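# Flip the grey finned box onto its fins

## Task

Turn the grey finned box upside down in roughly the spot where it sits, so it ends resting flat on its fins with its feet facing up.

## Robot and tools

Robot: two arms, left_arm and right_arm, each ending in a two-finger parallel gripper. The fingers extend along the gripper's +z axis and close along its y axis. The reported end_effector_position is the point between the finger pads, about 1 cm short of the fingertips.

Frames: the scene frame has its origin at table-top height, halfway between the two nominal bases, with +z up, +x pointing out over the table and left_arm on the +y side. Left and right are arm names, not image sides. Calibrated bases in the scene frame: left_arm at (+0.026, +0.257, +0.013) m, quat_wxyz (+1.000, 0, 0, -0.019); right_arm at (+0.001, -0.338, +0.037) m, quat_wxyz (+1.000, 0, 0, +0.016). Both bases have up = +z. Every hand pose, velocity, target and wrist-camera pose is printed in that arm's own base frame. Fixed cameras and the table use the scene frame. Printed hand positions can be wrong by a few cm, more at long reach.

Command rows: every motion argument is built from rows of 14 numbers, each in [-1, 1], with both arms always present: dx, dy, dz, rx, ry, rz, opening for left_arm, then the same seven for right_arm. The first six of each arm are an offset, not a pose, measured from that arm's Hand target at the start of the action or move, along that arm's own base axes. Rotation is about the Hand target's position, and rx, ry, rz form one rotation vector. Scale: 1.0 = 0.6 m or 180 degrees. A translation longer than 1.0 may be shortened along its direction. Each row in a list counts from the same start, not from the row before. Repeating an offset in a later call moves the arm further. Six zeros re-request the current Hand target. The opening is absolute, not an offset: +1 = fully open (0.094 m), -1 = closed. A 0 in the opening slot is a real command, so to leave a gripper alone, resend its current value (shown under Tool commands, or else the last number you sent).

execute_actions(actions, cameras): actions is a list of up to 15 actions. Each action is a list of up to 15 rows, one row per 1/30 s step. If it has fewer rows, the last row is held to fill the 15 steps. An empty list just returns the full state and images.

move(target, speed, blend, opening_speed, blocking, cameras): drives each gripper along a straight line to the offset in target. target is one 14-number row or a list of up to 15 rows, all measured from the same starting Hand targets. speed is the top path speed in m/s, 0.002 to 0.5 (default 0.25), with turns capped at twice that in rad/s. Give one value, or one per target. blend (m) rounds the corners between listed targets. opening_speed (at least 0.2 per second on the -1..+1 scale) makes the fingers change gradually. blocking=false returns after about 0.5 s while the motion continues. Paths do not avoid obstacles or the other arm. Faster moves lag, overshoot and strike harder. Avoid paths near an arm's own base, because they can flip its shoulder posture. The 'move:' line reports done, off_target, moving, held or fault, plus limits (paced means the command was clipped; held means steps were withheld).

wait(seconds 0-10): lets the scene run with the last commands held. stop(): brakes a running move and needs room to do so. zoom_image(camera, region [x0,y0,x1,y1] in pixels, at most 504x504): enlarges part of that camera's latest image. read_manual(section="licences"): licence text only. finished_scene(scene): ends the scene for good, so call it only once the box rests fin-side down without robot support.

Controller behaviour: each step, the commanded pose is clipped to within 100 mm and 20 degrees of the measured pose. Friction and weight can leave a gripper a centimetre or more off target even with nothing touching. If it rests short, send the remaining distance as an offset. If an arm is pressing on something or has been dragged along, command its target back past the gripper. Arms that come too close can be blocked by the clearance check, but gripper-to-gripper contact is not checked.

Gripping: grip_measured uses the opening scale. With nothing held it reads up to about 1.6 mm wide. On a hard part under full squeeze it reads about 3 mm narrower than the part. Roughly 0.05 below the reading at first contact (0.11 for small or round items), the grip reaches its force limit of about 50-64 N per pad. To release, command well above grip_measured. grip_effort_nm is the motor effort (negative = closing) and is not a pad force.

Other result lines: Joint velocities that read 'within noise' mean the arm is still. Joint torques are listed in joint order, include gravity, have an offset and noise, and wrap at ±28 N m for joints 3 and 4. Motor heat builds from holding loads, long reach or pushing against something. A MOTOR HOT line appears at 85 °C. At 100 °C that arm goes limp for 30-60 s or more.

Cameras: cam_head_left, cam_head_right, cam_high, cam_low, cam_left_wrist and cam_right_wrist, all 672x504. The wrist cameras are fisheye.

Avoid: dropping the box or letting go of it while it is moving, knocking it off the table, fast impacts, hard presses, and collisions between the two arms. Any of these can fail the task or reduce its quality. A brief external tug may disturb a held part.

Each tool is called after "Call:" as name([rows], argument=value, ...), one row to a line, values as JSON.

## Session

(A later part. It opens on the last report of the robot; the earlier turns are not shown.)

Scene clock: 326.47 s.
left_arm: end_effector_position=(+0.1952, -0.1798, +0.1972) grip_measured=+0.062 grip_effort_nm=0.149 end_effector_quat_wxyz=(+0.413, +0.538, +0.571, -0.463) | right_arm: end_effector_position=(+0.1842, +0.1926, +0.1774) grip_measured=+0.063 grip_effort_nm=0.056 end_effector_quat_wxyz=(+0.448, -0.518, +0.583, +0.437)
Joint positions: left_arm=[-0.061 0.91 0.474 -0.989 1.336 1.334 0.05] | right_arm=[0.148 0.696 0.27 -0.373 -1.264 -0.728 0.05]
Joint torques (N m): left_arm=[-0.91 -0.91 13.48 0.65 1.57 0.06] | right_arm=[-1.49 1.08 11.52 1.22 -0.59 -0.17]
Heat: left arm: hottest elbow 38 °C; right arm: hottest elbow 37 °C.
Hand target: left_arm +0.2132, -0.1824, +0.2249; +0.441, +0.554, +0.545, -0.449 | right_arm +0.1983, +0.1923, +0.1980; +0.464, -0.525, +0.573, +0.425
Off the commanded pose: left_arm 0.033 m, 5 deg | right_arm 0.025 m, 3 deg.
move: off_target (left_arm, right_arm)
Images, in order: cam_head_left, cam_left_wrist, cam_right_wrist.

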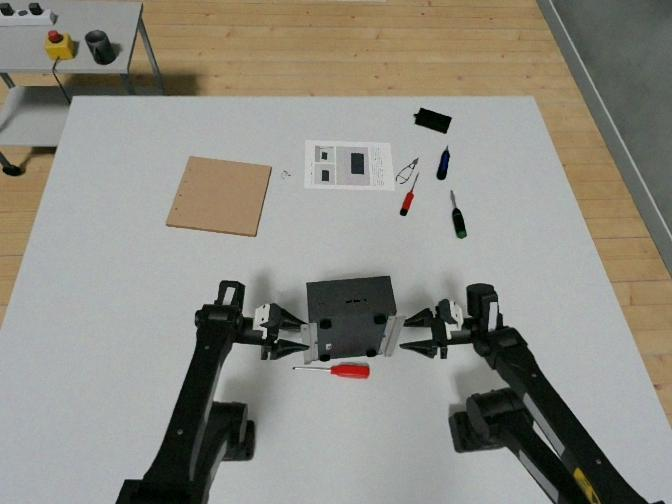

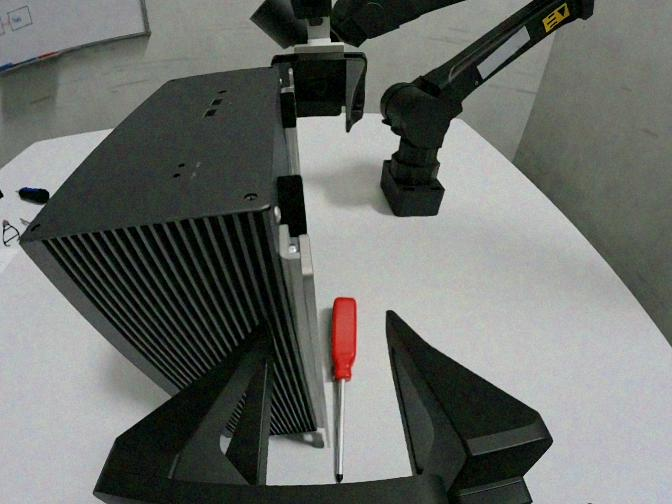

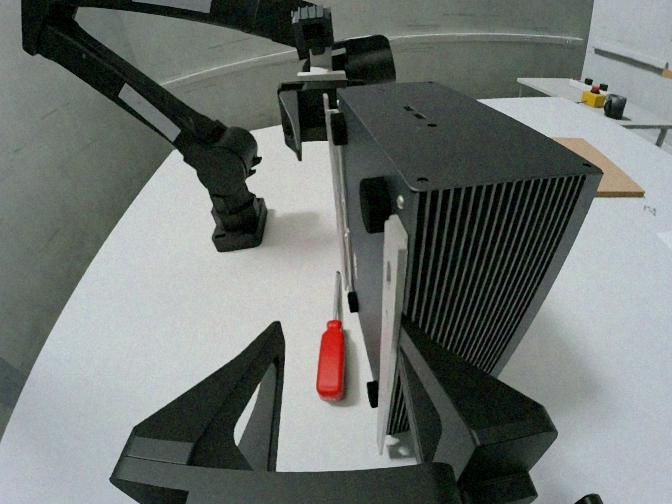

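Call:
move(target=[0.024,0,0.017,0,0,0,0.064,0.03,-0.002,0.012,0,0,0,0.064], speed=0.06, cameras=["cam_left_wrist","cam_right_wrist"])

Scene clock: 336.73 s.
left_arm: end_effector_position=(+0.2146, -0.1816, +0.2209) grip_measured=+0.062 grip_effort_nm=0.149 end_effector_quat_wxyz=(+0.429, +0.546, +0.555, -0.458) | right_arm: end_effector_position=(+0.2027, +0.1912, +0.1847) grip_measured=+0.063 grip_effort_nm=0.051 end_effector_quat_wxyz=(+0.448, -0.517, +0.585, +0.435)
Joint positions: left_arm=[-0.06 0.942 0.549 -1.012 1.354 1.361 0.05] | right_arm=[0.128 0.773 0.324 -0.391 -1.272 -0.771 0.05]
Joint torques (N m): left_arm=[-0.62 -0.79 11.9 0.7 0.88 -0.07] | right_arm=[-1.44 1.2 11.32 1.14 -0.82 -0.13]
Hand target: left_arm +0.2277, -0.1824, +0.2351; +0.441, +0.554, +0.545, -0.449 | right_arm +0.2164, +0.1911, +0.2052; +0.464, -0.525, +0.573, +0.425
Off the commanded pose: left_arm 0.019 m, 2 deg | right_arm 0.025 m, 3 deg.
move: off_target (left_arm, right_arm)
Images, in order: cam_left_wrist, cam_right_wrist.

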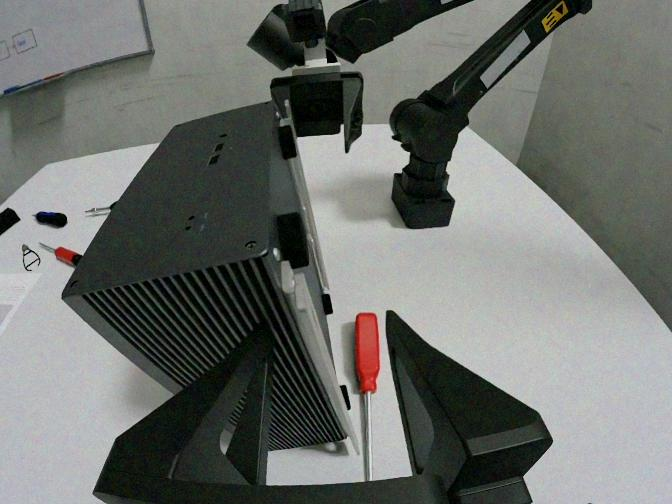

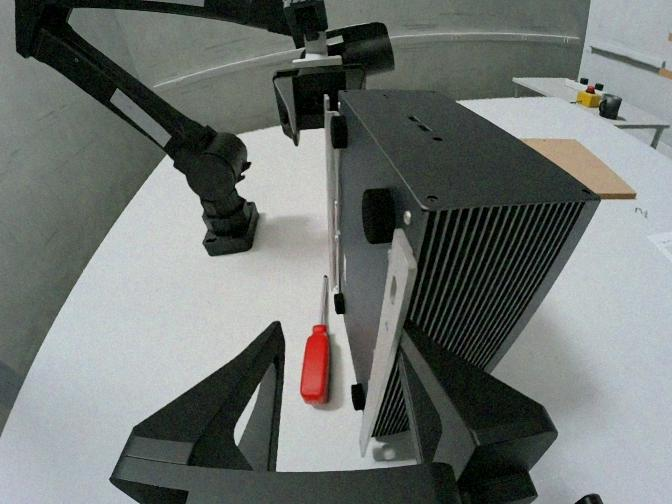

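Call:
move(target=[0,0,0,0,0,0,-1,0,0,0,0,0,0,-1], opening_speed=0.8, cameras=["cam_head_left","cam_low","cam_left_wrist","cam_right_wrist"])

Scene clock: 351.90 s.
left_arm: end_effector_position=(+0.2188, -0.1789, +0.2199) grip_measured=-0.941 grip_effort_nm=-0.974 end_effector_quat_wxyz=(+0.429, +0.543, +0.561, -0.455) | right_arm: end_effector_position=(+0.2038, +0.1912, +0.1847) grip_measured=-0.950 grip_effort_nm=-0.999 end_effector_quat_wxyz=(+0.447, -0.517, +0.586, +0.435)
Joint positions: left_arm=[-0.048 0.953 0.555 -1.017 1.348 1.366 0.003] | right_arm=[0.127 0.778 0.326 -0.392 -1.27 -0.773 0.002]
Joint torques (N m): left_arm=[-1.73 -1.67 11.44 0.8 1.15 -0.1] | right_arm=[-1.44 -0.15 11.19 1.13 -0.9 -0.17]
Heat: left arm: hottest elbow 44 °C; right arm: hottest elbow 42 °C.
Hand target: left_arm +0.2277, -0.1825, +0.2352; +0.441, +0.554, +0.545, -0.449 | right_arm +0.2164, +0.1911, +0.2052; +0.464, -0.525, +0.573, +0.425
Off the commanded pose: left_arm 0.018 m, 3 deg | right_arm 0.024 m, 3 deg.
move: off_target (left_arm, right_arm)
Images, in order: cam_head_left, cam_low, cam_left_wrist, cam_right_wrist.

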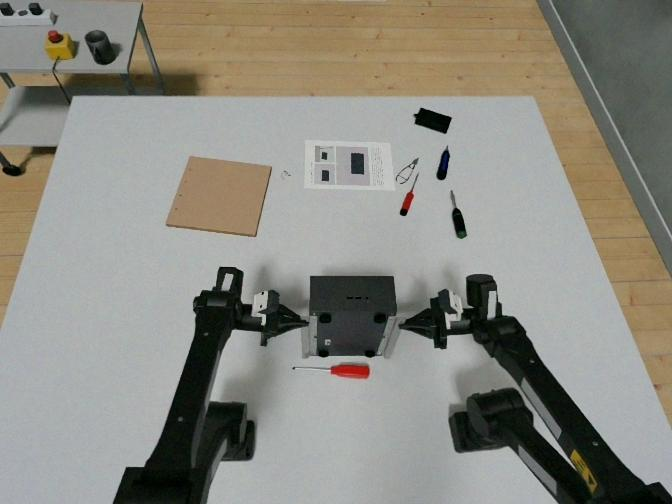

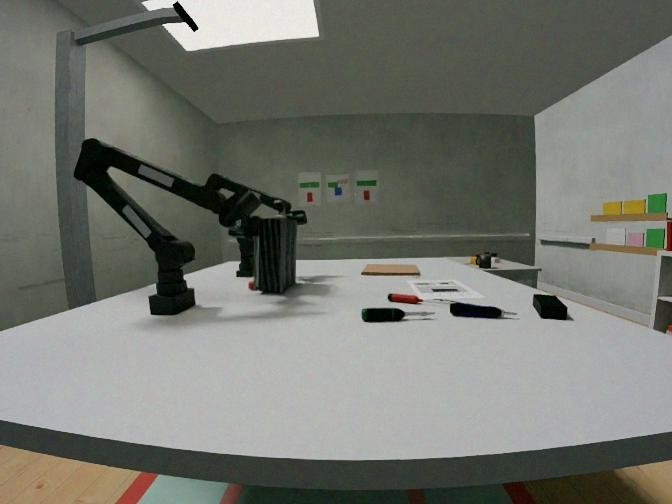

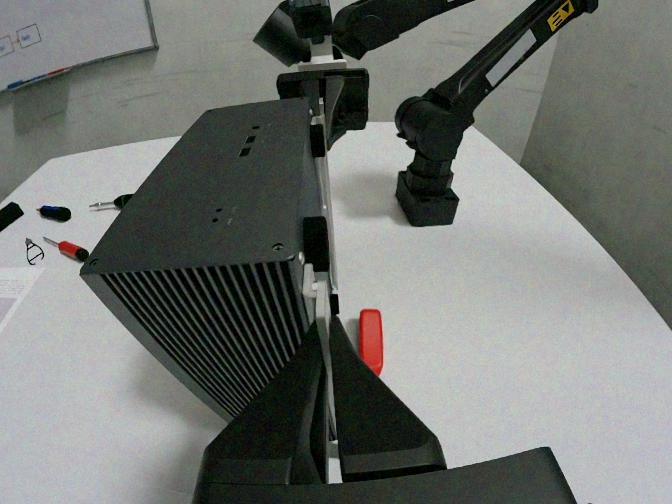

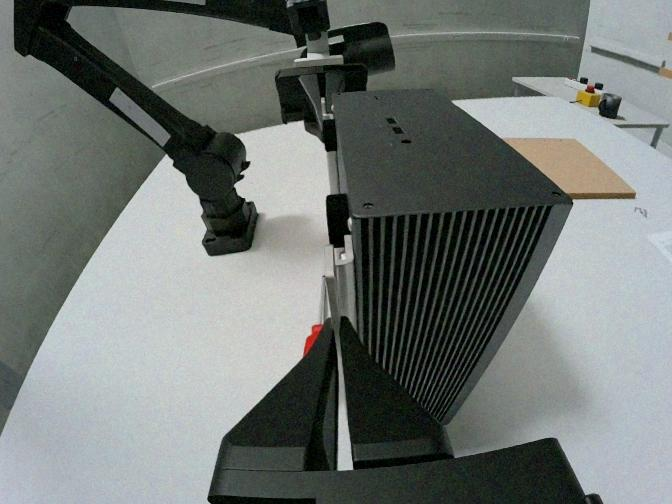

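Call:
move([
  [0.1062,-0.001,0.0292,0.0014,0.0815,0.0173,-1,0.1005,-0.0079,0.0297,0.0071,0.0811,-0.0173,-1],
  [0.2028,-0.0018,0.0313,0.0028,0.163,0.0346,-1,0.1924,-0.015,0.0338,0.0142,0.1622,-0.0346,-1],
], speed=0.05, blend=[0.02,0], cameras=["cam_head_left","cam_low","cam_left_wrist","cam_right_wrist"])

Scene clock: 382.70 s.
left_arm: end_effector_position=(+0.3354, -0.1836, +0.2318) grip_measured=-0.943 grip_effort_nm=-1.009 end_effector_quat_wxyz=(+0.295, +0.394, +0.678, -0.545) | right_arm: end_effector_position=(+0.3123, +0.1811, +0.1972) grip_measured=-0.951 grip_effort_nm=-1.038 end_effector_quat_wxyz=(+0.319, -0.350, +0.702, +0.532)
Joint positions: left_arm=[-0.047 1.318 0.86 -1.041 1.337 0.95 0.003] | right_arm=[0.05 1.185 0.619 -0.514 -1.306 -0.496 0.002]
Joint torques (N m): left_arm=[-0.21 -7.41 12.04 0.24 1.69 -0.31] | right_arm=[-1.14 -5.83 11.9 1.1 -1.38 0.06]
Heat: left arm: hottest elbow 48 °C; right arm: hottest elbow 49 °C.
Hand target: left_arm +0.3493, -0.1835, +0.2540; +0.310, +0.394, +0.670, -0.548 | right_arm +0.3318, +0.1822, +0.2254; +0.339, -0.360, +0.689, +0.531
Off the commanded pose: left_arm 0.026 m, 2 deg | right_arm 0.034 m, 3 deg.
move: off_target (left_arm, right_arm)
Images, in order: cam_head_left, cam_low, cam_left_wrist, cam_right_wrist.

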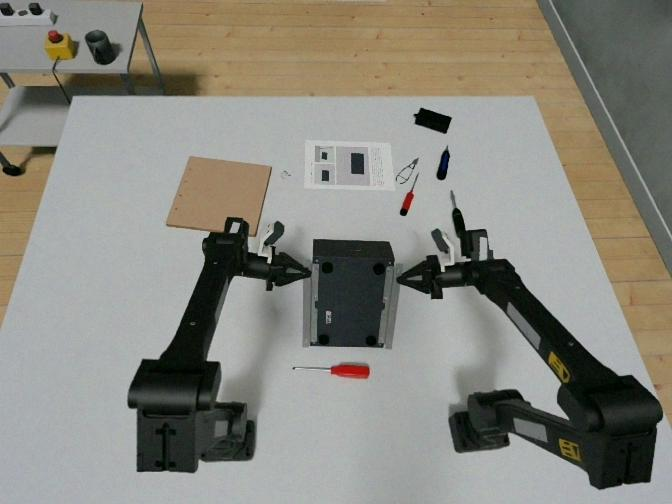

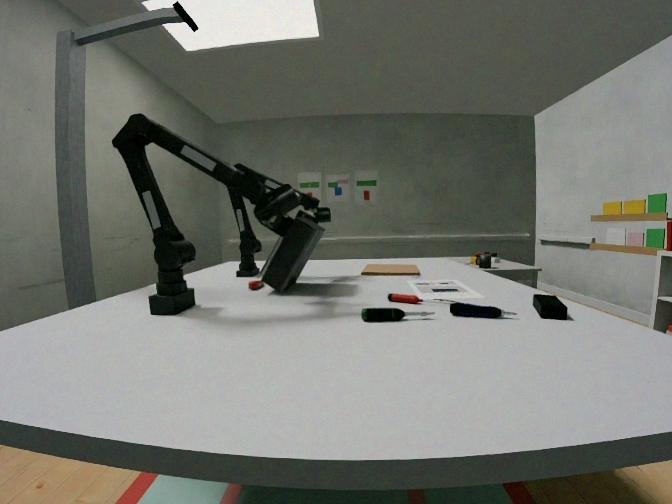

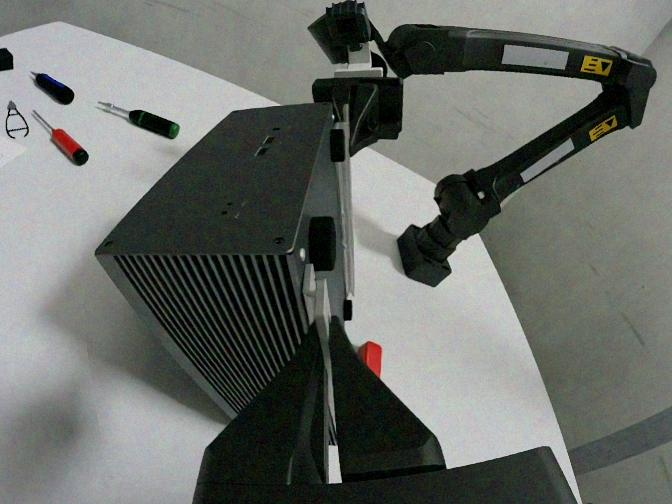

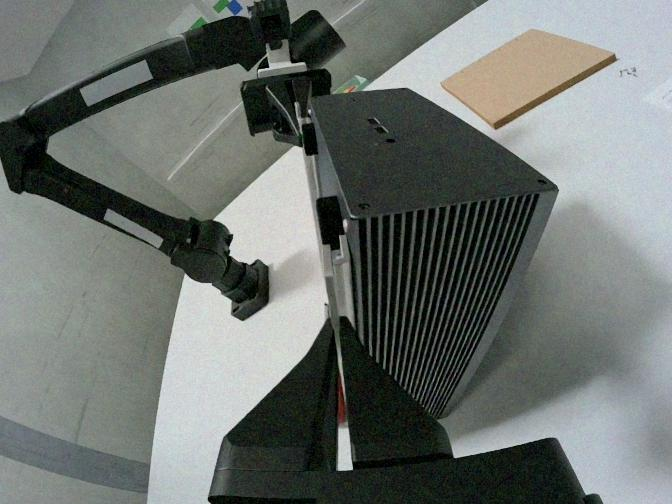

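Call:
move([
  [0.0855,-0.0008,-0.0163,0.0014,0.0815,0.0173,-1,0.0814,-0.0064,-0.013,0.0071,0.0811,-0.0173,-1],
  [0.1588,-0.0014,-0.0423,0.0028,0.163,0.0346,-1,0.1515,-0.0119,-0.0352,0.0142,0.1622,-0.0346,-1],
], speed=0.05, blend=[0.02,0], cameras=["cam_head_left","cam_low","cam_left_wrist","cam_right_wrist"])

Scene clock: 395.17 s.
left_arm: end_effector_position=(+0.4202, -0.1844, +0.1892) grip_measured=-0.943 grip_effort_nm=-1.009 end_effector_quat_wxyz=(+0.133, +0.209, +0.762, -0.598) | right_arm: end_effector_position=(+0.3976, +0.1761, +0.1603) grip_measured=-0.952 grip_effort_nm=-1.038 end_effector_quat_wxyz=(+0.161, -0.157, +0.775, +0.591)
Joint positions: left_arm=[-0.041 1.613 1.061 -1.048 1.319 0.516 0.003] | right_arm=[0.027 1.504 0.826 -0.548 -1.301 -0.111 0.002]
Joint torques (N m): left_arm=[-0.26 -12.81 13.48 0.21 2.46 -0.58] | right_arm=[-1.32 -12.75 12.05 0.81 -2.22 0.3]
Hand target: left_arm +0.4446, -0.1845, +0.2286; +0.157, +0.208, +0.749, -0.610 | right_arm +0.4227, +0.1750, +0.2042; +0.190, -0.169, +0.758, +0.600
Off the commanded pose: left_arm 0.046 m, 3 deg | right_arm 0.051 m, 4 deg.
move: off_target (left_arm, right_arm)
Images, in order: cam_head_left, cam_low, cam_left_wrist, cam_right_wrist.

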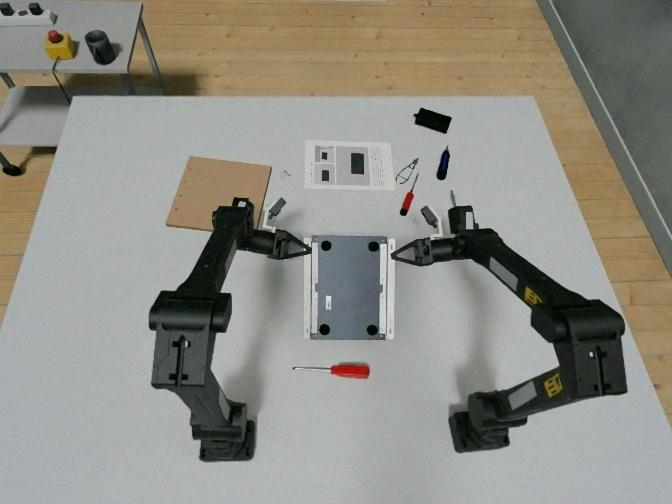

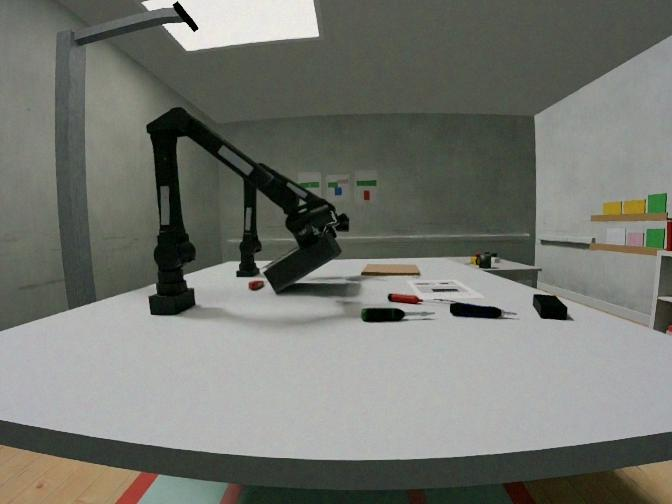

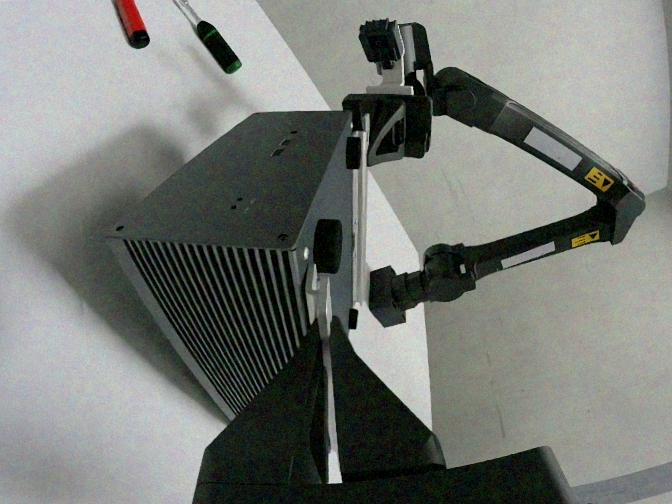

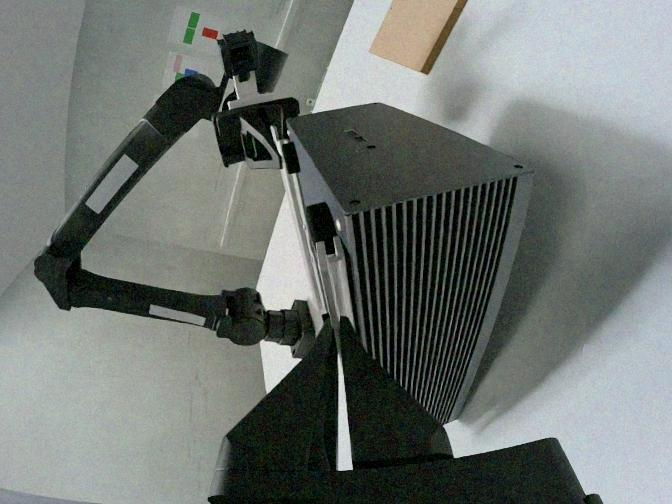

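Call:
move([
  [0.067,-0.0006,-0.0342,0.0014,0.0815,0.0173,-1,0.065,-0.0051,-0.0297,0.0071,0.0811,-0.0173,-1],
  [0.1367,-0.0012,-0.0917,0.0028,0.163,0.0346,-1,0.134,-0.0105,-0.0822,0.0142,0.1622,-0.0346,-1],
], speed=0.04, blend=[0.02,0], cameras=["cam_head_left","cam_low"])

Scene clock: 438.93 s.
left_arm: end_effector_position=(+0.4946, -0.1860, +0.1228) grip_measured=-0.943 grip_effort_nm=-1.009 end_effector_quat_wxyz=(-0.016, +0.037, +0.792, -0.609) | right_arm: end_effector_position=(+0.4719, +0.1695, +0.0989) grip_measured=-0.942 grip_effort_nm=-1.048 end_effector_quat_wxyz=(+0.007, +0.032, +0.795, +0.606)
Joint positions: left_arm=[-0.039 1.901 1.267 -1.065 1.309 0.152 0.003] | right_arm=[0.01 1.8 1.026 -0.577 -1.296 0.256 0.003]
Joint torques (N m): left_arm=[0.09 -17.73 13.79 -0.51 3.02 -1.28] | right_arm=[-1.26 -17.67 11.7 0.39 -2.81 0.73]
Heat: left arm: hottest elbow 54 °C; right arm: hottest elbow 54 °C.
Hand target: left_arm +0.5267, -0.1850, +0.1734; -0.006, +0.006, +0.777, -0.630 | right_arm +0.5031, +0.1688, +0.1549; +0.028, +0.033, +0.776, +0.629
Off the commanded pose: left_arm 0.060 m, 5 deg | right_arm 0.064 m, 4 deg.
move: off_target (left_arm, right_arm)
Images, in order: cam_head_left, cam_low.

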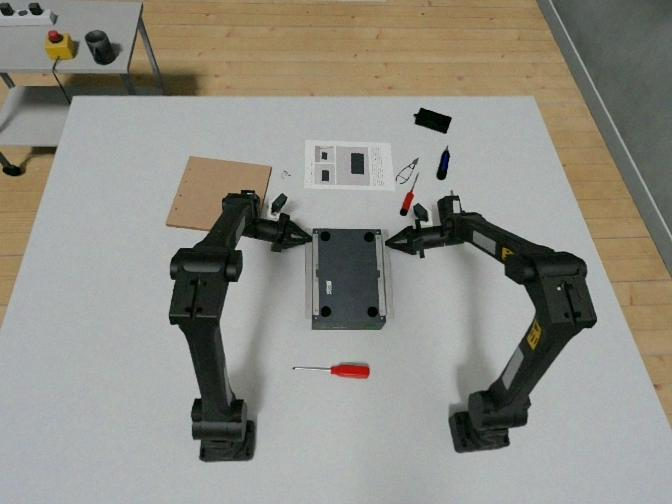

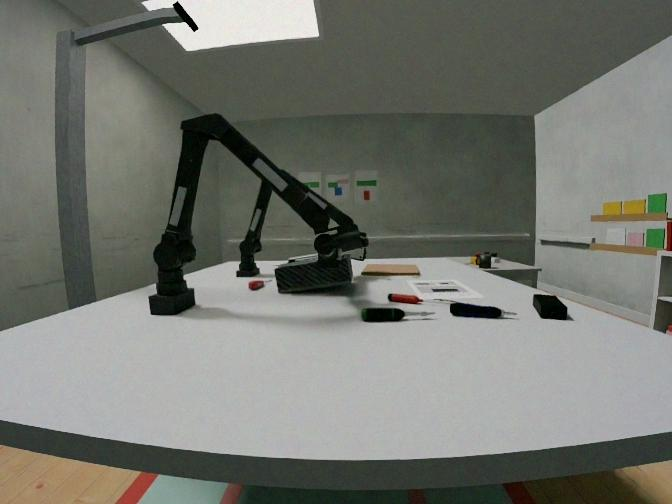

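Call:
move(target=[0.0533,-0.0005,-0.1223,0,0,0,-1,0.0532,-0.0042,-0.1223,0,0,0,-1], speed=0.035, cameras=["cam_head_left","cam_low"])

Scene clock: 445.50 s.
left_arm: end_effector_position=(+0.5320, -0.1862, +0.0901) grip_measured=-0.942 grip_effort_nm=-1.009 end_effector_quat_wxyz=(-0.020, +0.010, +0.779, -0.626) | right_arm: end_effector_position=(+0.5110, +0.1670, +0.0675) grip_measured=-0.950 grip_effort_nm=-1.038 end_effector_quat_wxyz=(+0.011, +0.038, +0.778, +0.627)
Joint positions: left_arm=[-0.033 2.02 1.337 -0.939 1.354 0.033 0.003] | right_arm=[0 1.942 1.105 -0.439 -1.344 0.334 0.002]
Joint torques (N m): left_arm=[-0.38 -15.33 11.9 1.48 1.15 -0.64] | right_arm=[-1.44 -14.97 9.62 1.57 -0.75 0.24]
Hand target: left_arm +0.5587, -0.1854, +0.1002; -0.006, +0.007, +0.777, -0.630 | right_arm +0.5351, +0.1661, +0.0816; +0.028, +0.033, +0.776, +0.629
Off the commanded pose: left_arm 0.028 m, 2 deg | right_arm 0.028 m, 2 deg.
move: off_target (left_arm, right_arm)
Images, in order: cam_head_left, cam_low.

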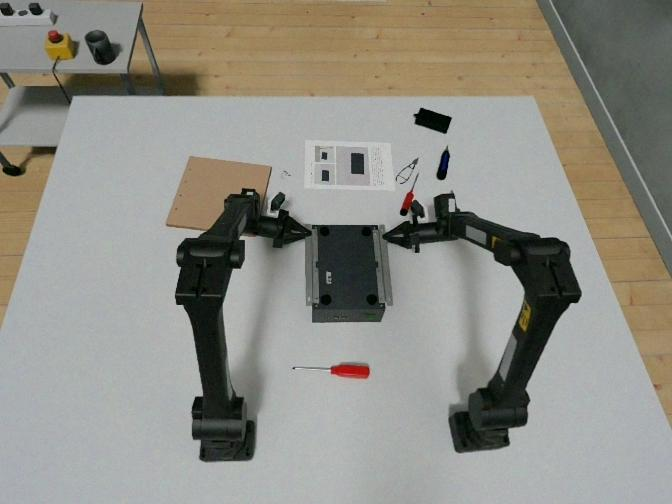

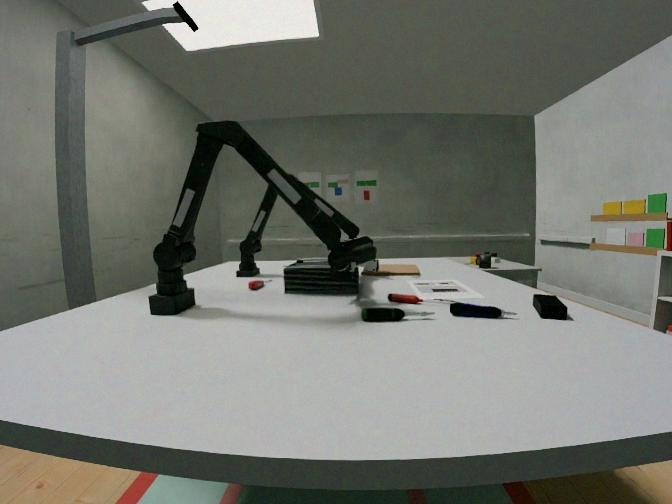

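Call:
move(target=[-0.03,0.133,-0.008,0,0,0,-1,0.005,0.133,-0.004,0,0,0,-1], speed=0.05, cameras=["cam_head_left","cam_low"])

Scene clock: 454.40 s.
left_arm: end_effector_position=(+0.5278, -0.1163, +0.0888) grip_measured=-0.944 grip_effort_nm=-1.013 end_effector_quat_wxyz=(-0.015, +0.007, +0.776, -0.630) | right_arm: end_effector_position=(+0.5323, +0.2328, +0.0681) grip_measured=-0.951 grip_effort_nm=-1.043 end_effector_quat_wxyz=(+0.024, +0.039, +0.779, +0.626)
Joint positions: left_arm=[0.098 2.106 1.444 -1.464 1.326 0.554 0.003] | right_arm=[0.127 1.962 1.074 0.088 -1.265 0.806 0.002]
Joint torques (N m): left_arm=[0.73 -16.44 9.55 -1.2 0.56 -0.06] | right_arm=[0.85 -16.44 7.2 2.4 -0.22 0.31]
Hand target: left_arm +0.5407, -0.1056, +0.0954; -0.006, +0.007, +0.777, -0.630 | right_arm +0.5379, +0.2460, +0.0792; +0.028, +0.033, +0.776, +0.629
Off the commanded pose: left_arm 0.018 m, 1 deg | right_arm 0.018 m, 1 deg.
move: off_target (left_arm, right_arm)
Images, in order: cam_head_left, cam_low.

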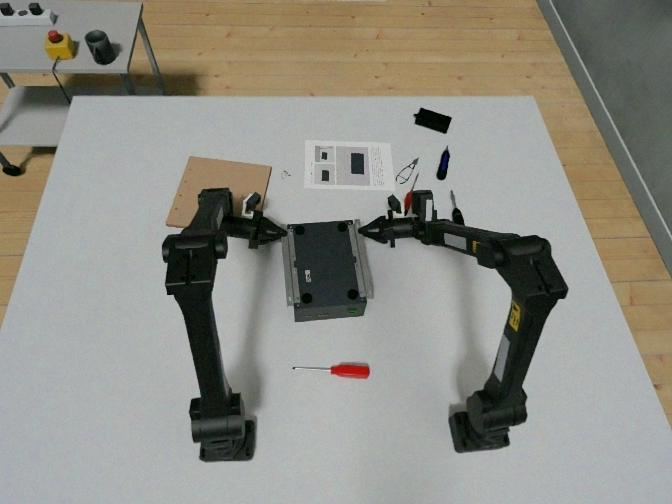

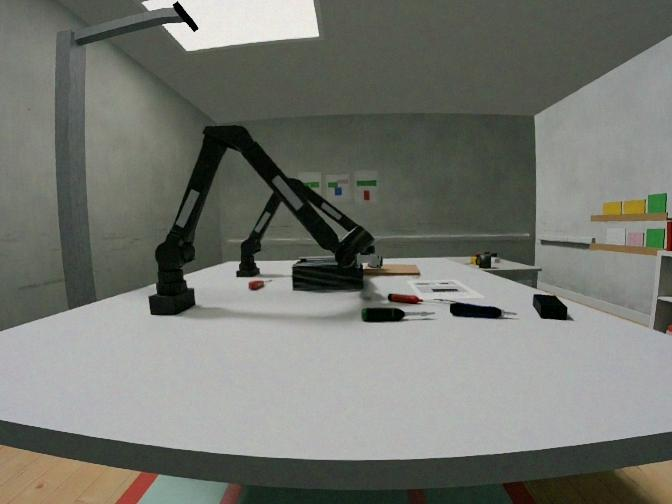

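Call:
move([
  [-0.0215,-0.0178,-0.006,0,0,0,-1,-0.0093,-0.022,-0.009,0,0,0,-1],
  [-0.0215,-0.0178,-0.006,0,0,0,0.0,-0.0093,-0.022,-0.009,0,0,0,0.0],
  [-0.0215,0.116,0.025,0,0,0,0.0,-0.0093,-0.16,0.022,0,0,0,0.0],
], speed=[0.03,0.05,0.08], opening_speed=0.8, cameras=["cam_head_left","cam_low"])

Scene clock: 486.97 s.
left_arm: end_effector_position=(+0.5180, -0.0410, +0.1010) grip_measured=-0.003 grip_effort_nm=0.164 end_effector_quat_wxyz=(-0.001, -0.019, +0.786, -0.618) | right_arm: end_effector_position=(+0.5173, +0.1559, +0.0826) grip_measured=-0.001 grip_effort_nm=0.066 end_effector_quat_wxyz=(+0.012, +0.041, +0.777, +0.628)
Joint positions: left_arm=[0.241 2.1 1.464 -1.667 1.249 0.732 0.047] | right_arm=[-0.022 1.93 1.144 -0.554 -1.352 0.27 0.047]
Joint torques (N m): left_arm=[-0.5 -17.14 8.99 -0.92 0.43 0.02] | right_arm=[-1.73 -15.38 8.72 0.5 -0.85 -0.25]
Heat: left arm: hottest elbow 48 °C; right arm: hottest elbow 46 °C.
Hand target: left_arm +0.5277, -0.0360, +0.1103; -0.006, +0.007, +0.777, -0.630 | right_arm +0.5324, +0.1501, +0.0924; +0.028, +0.033, +0.776, +0.629
Off the commanded pose: left_arm 0.014 m, 3 deg | right_arm 0.019 m, 2 deg.
joint sent to its limit (left arm) — joint 4 (wrist pitch), lower limit. The joint targets are off in orientation, not in position.
move: off_target (left_arm, right_arm)
Images, in order: cam_head_left, cam_low.

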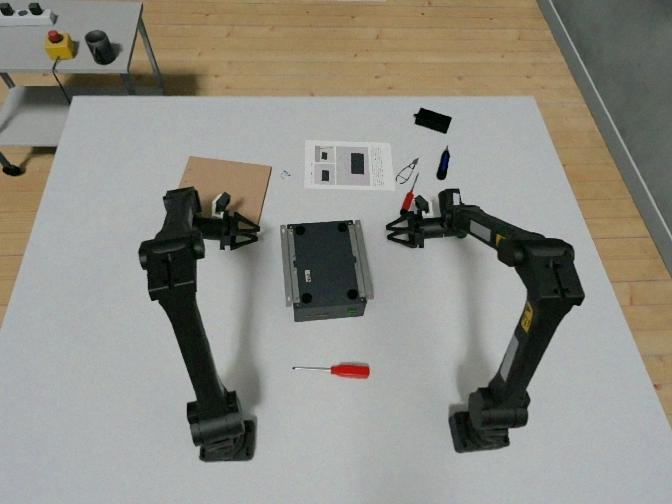

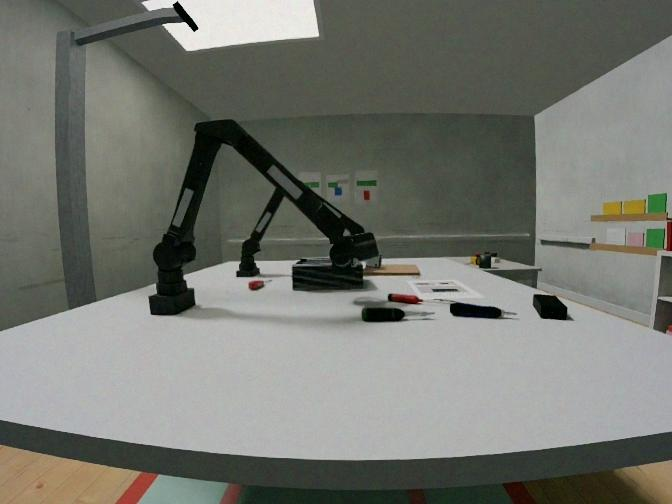

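Box lies flat, feet up, hands clear.

Call:
finished_scene(scene=2)

The scene is finished: the task was done.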